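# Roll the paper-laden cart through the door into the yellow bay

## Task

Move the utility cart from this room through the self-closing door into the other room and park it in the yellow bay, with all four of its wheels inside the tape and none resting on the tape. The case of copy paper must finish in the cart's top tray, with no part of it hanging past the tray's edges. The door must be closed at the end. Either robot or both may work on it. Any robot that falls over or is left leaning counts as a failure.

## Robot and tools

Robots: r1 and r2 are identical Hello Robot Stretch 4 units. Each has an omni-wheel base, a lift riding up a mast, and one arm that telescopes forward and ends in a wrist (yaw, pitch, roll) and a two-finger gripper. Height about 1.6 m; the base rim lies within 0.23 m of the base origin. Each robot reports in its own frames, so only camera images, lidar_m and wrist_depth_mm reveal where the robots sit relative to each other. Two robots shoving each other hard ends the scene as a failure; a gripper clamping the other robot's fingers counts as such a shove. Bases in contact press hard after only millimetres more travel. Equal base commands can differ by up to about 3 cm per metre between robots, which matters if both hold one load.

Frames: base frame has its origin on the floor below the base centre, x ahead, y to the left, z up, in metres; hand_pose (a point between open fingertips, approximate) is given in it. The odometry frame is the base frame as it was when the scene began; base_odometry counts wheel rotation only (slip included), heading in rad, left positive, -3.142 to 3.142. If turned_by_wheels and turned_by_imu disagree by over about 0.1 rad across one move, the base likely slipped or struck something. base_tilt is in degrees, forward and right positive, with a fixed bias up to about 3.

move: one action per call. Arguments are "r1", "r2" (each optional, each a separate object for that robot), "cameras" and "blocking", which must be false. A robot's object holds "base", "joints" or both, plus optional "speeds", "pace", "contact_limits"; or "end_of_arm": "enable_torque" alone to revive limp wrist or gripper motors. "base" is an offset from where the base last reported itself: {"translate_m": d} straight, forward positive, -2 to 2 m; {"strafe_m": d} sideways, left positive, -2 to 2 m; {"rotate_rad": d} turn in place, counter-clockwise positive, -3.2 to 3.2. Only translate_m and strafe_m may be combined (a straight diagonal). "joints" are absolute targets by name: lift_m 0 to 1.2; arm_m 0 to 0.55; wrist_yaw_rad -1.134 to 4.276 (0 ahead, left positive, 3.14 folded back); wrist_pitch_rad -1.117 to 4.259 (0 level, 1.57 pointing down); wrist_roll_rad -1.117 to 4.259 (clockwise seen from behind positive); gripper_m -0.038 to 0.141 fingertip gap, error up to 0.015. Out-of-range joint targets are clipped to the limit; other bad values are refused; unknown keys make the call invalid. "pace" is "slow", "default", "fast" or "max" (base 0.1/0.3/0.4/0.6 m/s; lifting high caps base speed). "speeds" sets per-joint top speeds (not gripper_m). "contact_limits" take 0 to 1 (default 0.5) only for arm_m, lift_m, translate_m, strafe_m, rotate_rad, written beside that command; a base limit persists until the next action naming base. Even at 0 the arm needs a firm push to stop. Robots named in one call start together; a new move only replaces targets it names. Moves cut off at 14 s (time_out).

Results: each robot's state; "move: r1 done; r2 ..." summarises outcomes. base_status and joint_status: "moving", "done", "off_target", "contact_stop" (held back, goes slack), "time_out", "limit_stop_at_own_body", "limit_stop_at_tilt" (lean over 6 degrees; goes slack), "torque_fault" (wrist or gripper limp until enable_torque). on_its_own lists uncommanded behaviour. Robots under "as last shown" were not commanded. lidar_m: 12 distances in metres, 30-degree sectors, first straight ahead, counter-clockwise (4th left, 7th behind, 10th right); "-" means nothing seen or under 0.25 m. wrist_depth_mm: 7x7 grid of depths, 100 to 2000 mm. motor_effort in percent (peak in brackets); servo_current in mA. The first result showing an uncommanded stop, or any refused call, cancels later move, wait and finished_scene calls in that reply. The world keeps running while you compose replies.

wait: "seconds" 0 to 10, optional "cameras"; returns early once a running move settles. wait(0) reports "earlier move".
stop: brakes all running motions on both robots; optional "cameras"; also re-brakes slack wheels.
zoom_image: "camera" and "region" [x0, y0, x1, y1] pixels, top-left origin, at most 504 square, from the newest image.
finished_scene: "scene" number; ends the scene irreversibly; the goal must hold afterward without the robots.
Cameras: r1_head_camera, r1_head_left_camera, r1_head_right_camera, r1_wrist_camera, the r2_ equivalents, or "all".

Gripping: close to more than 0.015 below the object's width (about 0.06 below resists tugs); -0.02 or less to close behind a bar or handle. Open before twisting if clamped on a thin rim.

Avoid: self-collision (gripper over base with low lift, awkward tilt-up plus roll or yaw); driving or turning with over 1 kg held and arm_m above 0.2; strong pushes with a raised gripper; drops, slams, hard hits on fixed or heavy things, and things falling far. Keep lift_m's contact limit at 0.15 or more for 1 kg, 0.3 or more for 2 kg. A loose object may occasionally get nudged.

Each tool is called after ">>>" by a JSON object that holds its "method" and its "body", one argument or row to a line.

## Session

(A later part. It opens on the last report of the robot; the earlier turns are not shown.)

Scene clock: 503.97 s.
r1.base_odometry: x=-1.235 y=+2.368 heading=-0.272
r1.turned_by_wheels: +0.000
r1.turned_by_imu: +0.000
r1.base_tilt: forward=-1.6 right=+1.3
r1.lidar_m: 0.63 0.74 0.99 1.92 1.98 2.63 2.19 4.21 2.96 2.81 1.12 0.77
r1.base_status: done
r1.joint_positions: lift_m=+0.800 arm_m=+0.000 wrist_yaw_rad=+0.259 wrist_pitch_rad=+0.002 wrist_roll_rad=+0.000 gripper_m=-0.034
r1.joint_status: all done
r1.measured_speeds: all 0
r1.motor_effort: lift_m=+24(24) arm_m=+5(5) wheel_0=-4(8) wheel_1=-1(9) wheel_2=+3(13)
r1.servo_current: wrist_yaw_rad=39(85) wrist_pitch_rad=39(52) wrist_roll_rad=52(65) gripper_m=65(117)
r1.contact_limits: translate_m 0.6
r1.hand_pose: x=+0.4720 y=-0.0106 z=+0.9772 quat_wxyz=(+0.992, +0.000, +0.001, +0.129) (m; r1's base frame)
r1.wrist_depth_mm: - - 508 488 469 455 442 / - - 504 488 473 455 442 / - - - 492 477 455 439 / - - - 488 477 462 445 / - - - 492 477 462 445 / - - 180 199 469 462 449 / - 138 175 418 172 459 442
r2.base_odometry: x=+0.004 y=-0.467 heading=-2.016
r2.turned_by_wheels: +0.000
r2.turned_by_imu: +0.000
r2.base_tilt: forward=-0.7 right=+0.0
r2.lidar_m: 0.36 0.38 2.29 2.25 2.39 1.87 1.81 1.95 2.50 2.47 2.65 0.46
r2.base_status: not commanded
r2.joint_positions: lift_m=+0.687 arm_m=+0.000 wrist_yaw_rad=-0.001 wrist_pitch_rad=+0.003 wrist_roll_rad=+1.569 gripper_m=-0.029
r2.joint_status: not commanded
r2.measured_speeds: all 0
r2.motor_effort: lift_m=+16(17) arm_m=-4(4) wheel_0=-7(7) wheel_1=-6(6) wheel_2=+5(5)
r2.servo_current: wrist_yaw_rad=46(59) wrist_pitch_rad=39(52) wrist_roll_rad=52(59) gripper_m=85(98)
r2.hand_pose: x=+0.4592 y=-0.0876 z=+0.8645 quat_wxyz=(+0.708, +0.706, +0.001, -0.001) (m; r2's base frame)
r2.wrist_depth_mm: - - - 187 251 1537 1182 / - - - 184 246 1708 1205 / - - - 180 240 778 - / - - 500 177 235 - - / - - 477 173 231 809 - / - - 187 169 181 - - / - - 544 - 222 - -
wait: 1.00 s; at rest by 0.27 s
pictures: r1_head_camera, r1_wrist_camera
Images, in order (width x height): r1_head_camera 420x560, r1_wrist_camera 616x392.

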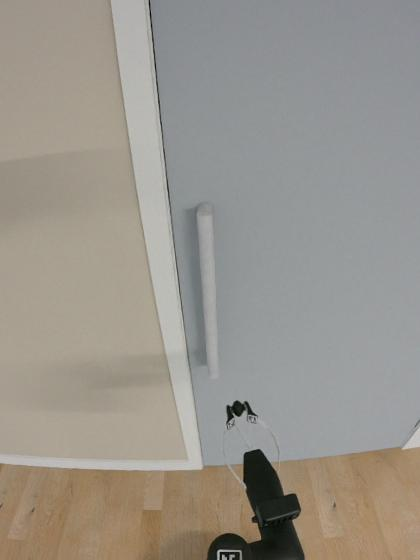

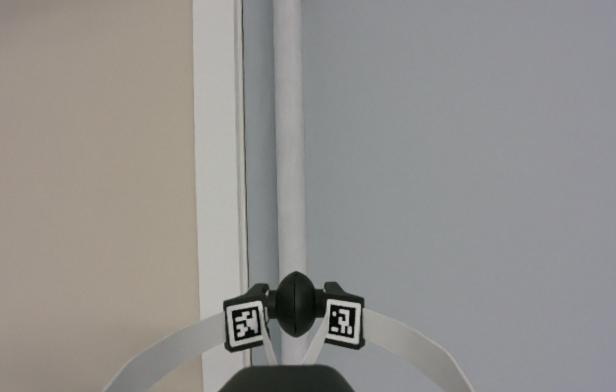

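>>> {"method": "move", "body": {
  "blocking": false,
  "r1": {"base":{"translate_m":0.1,"strafe_m":0.124},"joints":{"wrist_yaw_rad":0.0,"gripper_m":0.1},"pace":"slow"}
}}

>>> {"method": "wait", "body": {
  "seconds": 3.5
}}

>>> {"method": "wait", "body": {
  "seconds": 1,
  "cameras": ["r1_wrist_camera"]
}}

Scene clock: 511.43 s.
move: r1 moving
r1.base_odometry: x=-1.224 y=+2.375 heading=-0.272
r1.turned_by_wheels: +0.000
r1.turned_by_imu: +0.000
r1.base_tilt: forward=-1.6 right=+1.3
r1.lidar_m: 0.64 0.73 0.98 1.91 1.98 2.61 2.19 4.18 2.98 2.80 1.08 0.74
r1.base_status: translate_m moving; strafe_m moving
r1.joint_positions: lift_m=+0.800 arm_m=+0.000 wrist_yaw_rad=+0.012 wrist_pitch_rad=+0.002 wrist_roll_rad=+0.000 gripper_m=-0.021
r1.joint_status: wrist_yaw_rad moving; gripper_m moving
r1.measured_speeds: translate_m=+0.030 strafe_m=+0.037 rotate_rad=+0.001 lift_m=+0.000 arm_m=+0.000 wrist_yaw_rad=-0.301 wrist_pitch_rad=+0.000 wrist_roll_rad=+0.000
r1.motor_effort: lift_m=+24(24) arm_m=+4(5) wheel_0=-3(7) wheel_1=+5(6) wheel_2=-5(6)
r1.servo_current: wrist_yaw_rad=85(85) wrist_pitch_rad=39(52) wrist_roll_rad=52(65) gripper_m=39(65)
r1.hand_pose: x=+0.4602 y=-0.0841 z=+0.9772 quat_wxyz=(+1.000, +0.000, +0.001, +0.006) (m; r1's base frame)
r1.wrist_depth_mm: - 488 492 500 508 517 521 / - 484 492 500 512 512 525 / - 492 496 504 508 517 525 / - 488 500 504 508 517 530 / - 496 496 508 512 521 530 / - 496 415 198 512 521 530 / - 141 179 183 162 521 530
r2: as last shown
r2.base_tilt: forward=-0.7 right=+0.1
r2.lidar_m: 0.36 0.38 2.33 2.24 2.37 1.85 1.80 1.94 2.48 2.47 2.64 0.43
r2.motor_effort: lift_m=+16(17) arm_m=-4(4) wheel_0=-6(7) wheel_1=-5(6) wheel_2=+5(5)
r2.servo_current: wrist_yaw_rad=52(52) wrist_pitch_rad=39(46) wrist_roll_rad=52(59) gripper_m=98(98)
r2.wrist_depth_mm: - - - 187 251 1499 1205 / - - - 183 245 1756 1205 / - - - 180 239 788 - / - - 496 177 236 - - / - - 477 173 229 820 - / - - 187 169 181 - - / - - 549 - 223 - -
pictures: none

Scene clock: 514.93 s.
earlier move: r1 moving
r1.base_odometry: x=-1.105 y=+2.460 heading=-0.272
r1.turned_by_wheels: +0.000
r1.turned_by_imu: +0.001
r1.base_tilt: forward=-1.6 right=+1.2
r1.lidar_m: 0.52 0.63 0.86 1.79 1.85 2.49 2.33 2.35 3.08 2.92 0.94 0.64
r1.base_status: done
r1.joint_positions: lift_m=+0.800 arm_m=+0.000 wrist_yaw_rad=+0.003 wrist_pitch_rad=+0.002 wrist_roll_rad=+0.000 gripper_m=+0.093
r1.joint_status: gripper_m moving; the others done
r1.measured_speeds: all 0
r1.motor_effort: lift_m=+24(24) arm_m=+4(5) wheel_0=-3(7) wheel_1=+3(7) wheel_2=-2(6)
r1.servo_current: wrist_yaw_rad=52(85) wrist_pitch_rad=39(52) wrist_roll_rad=52(65) gripper_m=59(72)
r1.hand_pose: x=+0.4595 y=-0.0866 z=+0.9772 quat_wxyz=(+1.000, +0.000, +0.001, +0.001) (m; r1's base frame)
r1.wrist_depth_mm: 384 392 399 407 410 421 427 / 387 392 402 407 415 424 427 / 384 394 399 410 415 424 427 / 389 394 404 410 415 421 433 / 389 392 407 407 418 421 427 / 389 394 219 407 196 424 433 / 392 394 402 144 418 427 433
r2.base_odometry: x=+0.004 y=-0.467 heading=-2.016
r2.turned_by_wheels: +0.000
r2.turned_by_imu: +0.000
r2.base_tilt: forward=-0.7 right=+0.1
r2.lidar_m: 0.38 0.38 2.27 2.24 2.36 1.86 1.81 1.97 2.52 2.46 2.65 0.44
r2.base_status: not commanded
r2.joint_positions: lift_m=+0.687 arm_m=+0.000 wrist_yaw_rad=-0.001 wrist_pitch_rad=+0.003 wrist_roll_rad=+1.569 gripper_m=-0.029
r2.joint_status: not commanded
r2.measured_speeds: all 0
r2.motor_effort: lift_m=+16(17) arm_m=-3(4) wheel_0=-6(7) wheel_1=-5(6) wheel_2=+5(5)
r2.servo_current: wrist_yaw_rad=39(59) wrist_pitch_rad=39(52) wrist_roll_rad=46(59) gripper_m=91(104)
r2.hand_pose: x=+0.4592 y=-0.0876 z=+0.8645 quat_wxyz=(+0.708, +0.706, +0.001, -0.001) (m; r2's base frame)
r2.wrist_depth_mm: - - - 187 250 1537 1182 / - - - 184 244 1708 1205 / - - - 180 240 788 - / - - 496 177 235 - - / - - 480 173 231 820 - / - - 187 169 181 - - / - - 549 - 222 - -
wait: 3.50 s; no rest
pictures: none

Scene clock: 515.53 s.
earlier move: r1 done
r1.base_odometry: x=-1.105 y=+2.460 heading=-0.272
r1.turned_by_wheels: +0.000
r1.turned_by_imu: +0.000
r1.base_tilt: forward=-1.6 right=+1.2
r1.lidar_m: 0.55 0.63 0.85 1.82 1.87 2.49 2.34 2.35 3.10 2.93 0.93 0.65
r1.base_status: done
r1.joint_positions: lift_m=+0.800 arm_m=+0.000 wrist_yaw_rad=+0.003 wrist_pitch_rad=+0.002 wrist_roll_rad=+0.000 gripper_m=+0.100
r1.joint_status: all done
r1.measured_speeds: all 0
r1.motor_effort: lift_m=+24(24) arm_m=+4(5) wheel_0=-3(7) wheel_1=+3(7) wheel_2=-2(6)
r1.servo_current: wrist_yaw_rad=33(85) wrist_pitch_rad=39(52) wrist_roll_rad=52(65) gripper_m=39(72)
r1.hand_pose: x=+0.4595 y=-0.0866 z=+0.9772 quat_wxyz=(+1.000, +0.000, +0.001, +0.001) (m; r1's base frame)
r1.wrist_depth_mm: 384 392 399 404 410 418 424 / 389 392 404 404 415 421 424 / 389 392 399 407 418 421 430 / 389 392 404 407 418 424 430 / 389 394 404 410 413 421 430 / 392 392 402 407 197 427 430 / 392 392 404 140 418 424 433
r2.base_odometry: x=+0.004 y=-0.467 heading=-2.016
r2.turned_by_wheels: +0.000
r2.turned_by_imu: +0.000
r2.base_tilt: forward=-0.7 right=+0.1
r2.lidar_m: 0.37 0.38 2.31 2.25 2.40 1.85 1.81 1.93 2.53 2.47 2.67 0.43
r2.base_status: not commanded
r2.joint_positions: lift_m=+0.687 arm_m=+0.000 wrist_yaw_rad=-0.001 wrist_pitch_rad=+0.003 wrist_roll_rad=+1.569 gripper_m=-0.029
r2.joint_status: not commanded
r2.measured_speeds: all 0
r2.motor_effort: lift_m=+16(17) arm_m=-3(4) wheel_0=-7(7) wheel_1=-5(6) wheel_2=+5(5)
r2.servo_current: wrist_yaw_rad=46(59) wrist_pitch_rad=46(52) wrist_roll_rad=52(59) gripper_m=91(104)
r2.hand_pose: x=+0.4592 y=-0.0876 z=+0.8645 quat_wxyz=(+0.708, +0.706, +0.001, -0.001) (m; r2's base frame)
r2.wrist_depth_mm: - - - 187 250 1499 1182 / - - - 184 245 1756 1205 / - - - 180 239 788 - / - - 496 177 235 - - / - - 477 174 231 809 - / - - 188 169 181 - - / - - 554 - 222 - -
wait: 0.60 of 1 s (r1 has come to rest)
pictures: r1_wrist_camera
Images, in order (width x height): r1_wrist_camera 616x392.

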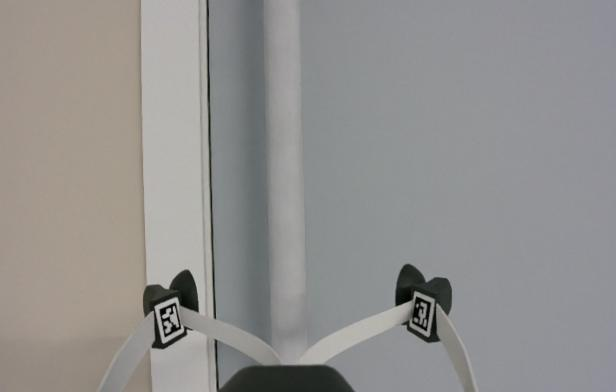

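>>> {"method": "move", "body": {
  "blocking": false,
  "r1": {"base":{"rotate_rad":0.06},"pace":"slow"}
}}

>>> {"method": "wait", "body": {
  "seconds": 2
}}

>>> {"method": "move", "body": {
  "blocking": false,
  "r1": {"base":{"translate_m":0.1,"strafe_m":-0.027},"pace":"slow","contact_limits":{"translate_m":0.15}}
}}

>>> {"method": "wait", "body": {
  "seconds": 3,
  "cameras": ["r1_wrist_camera"]
}}

Scene clock: 523.20 s.
move: r1 moving
r1.base_odometry: x=-1.105 y=+2.460 heading=-0.213
r1.turned_by_wheels: +0.059
r1.turned_by_imu: +0.059
r1.base_tilt: forward=-1.6 right=+1.2
r1.lidar_m: 0.53 0.64 0.91 1.80 1.89 2.63 2.33 4.12 3.04 2.34 0.87 0.63
r1.base_status: rotate_rad moving
r1.joint_positions: lift_m=+0.800 arm_m=+0.000 wrist_yaw_rad=+0.003 wrist_pitch_rad=+0.002 wrist_roll_rad=+0.000 gripper_m=+0.100
r1.joint_status: not commanded
r1.measured_speeds: translate_m=+0.000 strafe_m=+0.000 rotate_rad=+0.008 lift_m=+0.000 arm_m=+0.000 wrist_yaw_rad=+0.000 wrist_pitch_rad=+0.000 wrist_roll_rad=+0.000
r1.motor_effort: lift_m=+24(24) arm_m=+4(4) wheel_0=-2(6) wheel_1=-3(4) wheel_2=-3(4)
r1.servo_current: wrist_yaw_rad=52(72) wrist_pitch_rad=39(52) wrist_roll_rad=39(59) gripper_m=39(46)
r1.hand_pose: x=+0.4595 y=-0.0866 z=+0.9772 quat_wxyz=(+1.000, +0.000, +0.001, +0.001) (m; r1's base frame)
r1.wrist_depth_mm: 394 397 397 394 402 399 397 / 399 397 397 397 399 397 402 / 402 399 399 399 402 404 399 / 399 402 402 399 402 402 402 / 402 404 399 402 397 402 399 / 399 402 196 402 198 402 404 / 399 402 402 140 404 404 404
r2: as last shown
r2.lidar_m: 0.35 0.37 2.29 2.21 2.36 1.85 1.80 1.96 2.52 2.45 2.64 0.43
r2.motor_effort: lift_m=+16(16) arm_m=-3(4) wheel_0=-6(7) wheel_1=-6(6) wheel_2=+5(5)
r2.servo_current: wrist_yaw_rad=39(52) wrist_pitch_rad=39(46) wrist_roll_rad=46(59) gripper_m=98(98)
r2.wrist_depth_mm: - - - 187 250 1537 1182 / - - - 185 245 1756 1205 / - - - 180 241 788 - / - - 496 177 236 - - / - - 480 173 230 809 - / - - 187 169 181 - - / - - 559 - 223 - -
pictures: none

Scene clock: 523.47 s.
earlier move: r1 done
r1.base_odometry: x=-1.105 y=+2.460 heading=-0.213
r1.turned_by_wheels: +0.000
r1.turned_by_imu: +0.000
r1.base_tilt: forward=-1.6 right=+1.2
r1.lidar_m: 0.55 0.64 0.91 1.81 1.88 2.64 2.32 4.13 3.02 2.36 0.86 0.62
r1.base_status: done
r1.joint_positions: lift_m=+0.800 arm_m=+0.000 wrist_yaw_rad=+0.003 wrist_pitch_rad=+0.002 wrist_roll_rad=+0.000 gripper_m=+0.100
r1.joint_status: not commanded
r1.measured_speeds: all 0
r1.motor_effort: lift_m=+24(24) arm_m=+4(4) wheel_0=-3(6) wheel_1=-3(4) wheel_2=-2(4)
r1.servo_current: wrist_yaw_rad=52(72) wrist_pitch_rad=39(52) wrist_roll_rad=33(59) gripper_m=39(46)
r1.hand_pose: x=+0.4595 y=-0.0866 z=+0.9772 quat_wxyz=(+1.000, +0.000, +0.001, +0.001) (m; r1's base frame)
r1.wrist_depth_mm: 397 399 397 394 397 394 394 / 394 397 399 397 397 394 397 / 397 397 399 402 399 399 399 / 399 399 399 399 399 399 399 / 402 402 397 399 404 399 402 / 402 404 211 404 198 402 402 / 404 402 399 140 402 402 402
r2.base_odometry: x=+0.004 y=-0.467 heading=-2.016
r2.turned_by_wheels: +0.000
r2.turned_by_imu: +0.000
r2.base_tilt: forward=-0.7 right=+0.1
r2.lidar_m: 0.36 0.37 2.34 2.25 2.36 1.85 1.80 1.96 2.50 2.46 2.66 0.43
r2.base_status: not commanded
r2.joint_positions: lift_m=+0.687 arm_m=+0.000 wrist_yaw_rad=-0.001 wrist_pitch_rad=+0.003 wrist_roll_rad=+1.569 gripper_m=-0.029
r2.joint_status: not commanded
r2.measured_speeds: all 0
r2.motor_effort: lift_m=+16(17) arm_m=-3(4) wheel_0=-6(7) wheel_1=-5(6) wheel_2=+4(5)
r2.servo_current: wrist_yaw_rad=39(52) wrist_pitch_rad=39(46) wrist_roll_rad=52(59) gripper_m=91(98)
r2.hand_pose: x=+0.4592 y=-0.0876 z=+0.8645 quat_wxyz=(+0.708, +0.706, +0.001, -0.001) (m; r2's base frame)
r2.wrist_depth_mm: - - - 187 251 1499 1182 / - - - 183 245 1756 1205 / - - - 180 241 798 - / - - 500 177 236 - - / - - 477 173 231 809 - / - - 187 169 181 - - / - - 549 - 223 - -
wait: 0.27 of 2 s (r1 has come to rest)
pictures: none

Scene clock: 523.97 s.
move: r1 moving
r1.base_odometry: x=-1.094 y=+2.454 heading=-0.212
r1.turned_by_wheels: +0.000
r1.turned_by_imu: +0.000
r1.base_tilt: forward=-1.6 right=+1.3
r1.lidar_m: 0.52 0.62 0.87 1.81 1.89 2.63 2.33 4.12 3.03 2.34 0.87 0.61
r1.base_status: translate_m moving; strafe_m moving
r1.joint_positions: lift_m=+0.800 arm_m=+0.000 wrist_yaw_rad=+0.003 wrist_pitch_rad=+0.002 wrist_roll_rad=+0.000 gripper_m=+0.100
r1.joint_status: not commanded
r1.measured_speeds: translate_m=+0.048 strafe_m=-0.013 rotate_rad=+0.000 lift_m=+0.000 arm_m=+0.000 wrist_yaw_rad=+0.000 wrist_pitch_rad=+0.000 wrist_roll_rad=+0.000
r1.motor_effort: lift_m=+24(24) arm_m=+4(4) wheel_0=+6(6) wheel_1=+2(4) wheel_2=-7(7)
r1.servo_current: wrist_yaw_rad=52(65) wrist_pitch_rad=46(46) wrist_roll_rad=33(72) gripper_m=46(46)
r1.contact_limits: translate_m 0.15
r1.hand_pose: x=+0.4595 y=-0.0866 z=+0.9772 quat_wxyz=(+1.000, +0.000, +0.001, +0.001) (m; r1's base frame)
r1.wrist_depth_mm: 384 387 387 384 384 384 387 / 387 384 387 389 389 387 387 / 389 387 389 387 387 387 387 / 387 387 387 392 389 389 387 / 389 392 389 389 389 389 392 / 392 389 211 389 197 392 392 / 394 389 389 139 392 392 389
r2: as last shown
r2.lidar_m: 0.37 0.38 2.29 2.24 2.40 1.84 1.81 1.95 2.52 2.46 2.67 0.45
r2.motor_effort: lift_m=+16(16) arm_m=-4(4) wheel_0=-7(7) wheel_1=-5(6) wheel_2=+5(5)
r2.servo_current: wrist_yaw_rad=39(52) wrist_pitch_rad=46(46) wrist_roll_rad=46(59) gripper_m=91(98)
r2.wrist_depth_mm: - - - 187 251 1537 1205 / - - - 183 245 1756 1182 / - - - 180 240 788 - / - - 500 177 236 - - / - - 480 173 231 820 - / - - 187 169 181 - - / - - 549 - 222 - -
pictures: none

Scene clock: 525.77 s.
earlier move: r1 done
r1.base_odometry: x=-1.013 y=+2.413 heading=-0.212
r1.turned_by_wheels: +0.000
r1.turned_by_imu: +0.000
r1.base_tilt: forward=-1.6 right=+1.3
r1.lidar_m: 0.44 0.52 0.76 1.84 1.92 2.65 2.42 4.06 3.02 1.97 0.75 0.53
r1.base_status: done
r1.joint_positions: lift_m=+0.800 arm_m=+0.000 wrist_yaw_rad=+0.003 wrist_pitch_rad=+0.002 wrist_roll_rad=+0.000 gripper_m=+0.100
r1.joint_status: not commanded
r1.measured_speeds: all 0
r1.motor_effort: lift_m=+24(25) arm_m=+4(5) wheel_0=+3(9) wheel_1=+2(6) wheel_2=-2(7)
r1.servo_current: wrist_yaw_rad=39(65) wrist_pitch_rad=39(52) wrist_roll_rad=52(72) gripper_m=46(52)
r1.contact_limits: translate_m 0.15
r1.hand_pose: x=+0.4595 y=-0.0866 z=+0.9772 quat_wxyz=(+1.000, +0.000, +0.001, +0.001) (m; r1's base frame)
r1.wrist_depth_mm: 297 - 298 227 298 300 297 / 298 300 300 225 300 300 298 / 300 298 301 225 300 301 300 / 300 301 300 223 303 300 300 / 301 - 303 224 301 303 301 / 301 301 303 224 198 301 300 / 301 301 303 139 303 303 301
r2.base_odometry: x=+0.004 y=-0.467 heading=-2.016
r2.turned_by_wheels: +0.000
r2.turned_by_imu: +0.000
r2.base_tilt: forward=-0.7 right=+0.0
r2.lidar_m: 0.34 0.40 2.29 2.25 2.34 1.87 1.82 1.96 2.50 2.47 2.67 0.44
r2.base_status: not commanded
r2.joint_positions: lift_m=+0.687 arm_m=+0.000 wrist_yaw_rad=-0.001 wrist_pitch_rad=+0.003 wrist_roll_rad=+1.569 gripper_m=-0.029
r2.joint_status: not commanded
r2.measured_speeds: all 0
r2.motor_effort: lift_m=+16(17) arm_m=-3(4) wheel_0=-6(7) wheel_1=-5(6) wheel_2=+5(5)
r2.servo_current: wrist_yaw_rad=59(59) wrist_pitch_rad=46(46) wrist_roll_rad=46(59) gripper_m=85(98)
r2.hand_pose: x=+0.4592 y=-0.0876 z=+0.8645 quat_wxyz=(+0.708, +0.706, +0.001, -0.001) (m; r2's base frame)
r2.wrist_depth_mm: - - - 187 251 1499 1182 / - - - 184 245 1756 1182 / - - - 180 240 788 - / - - 496 177 236 - - / - - 477 173 231 820 - / - - 187 169 181 - - / - - 549 - 222 - -
wait: 1.80 of 3 s (r1 has come to rest)
pictures: r1_wrist_camera
Images, in order (width x height): r1_wrist_camera 616x392.

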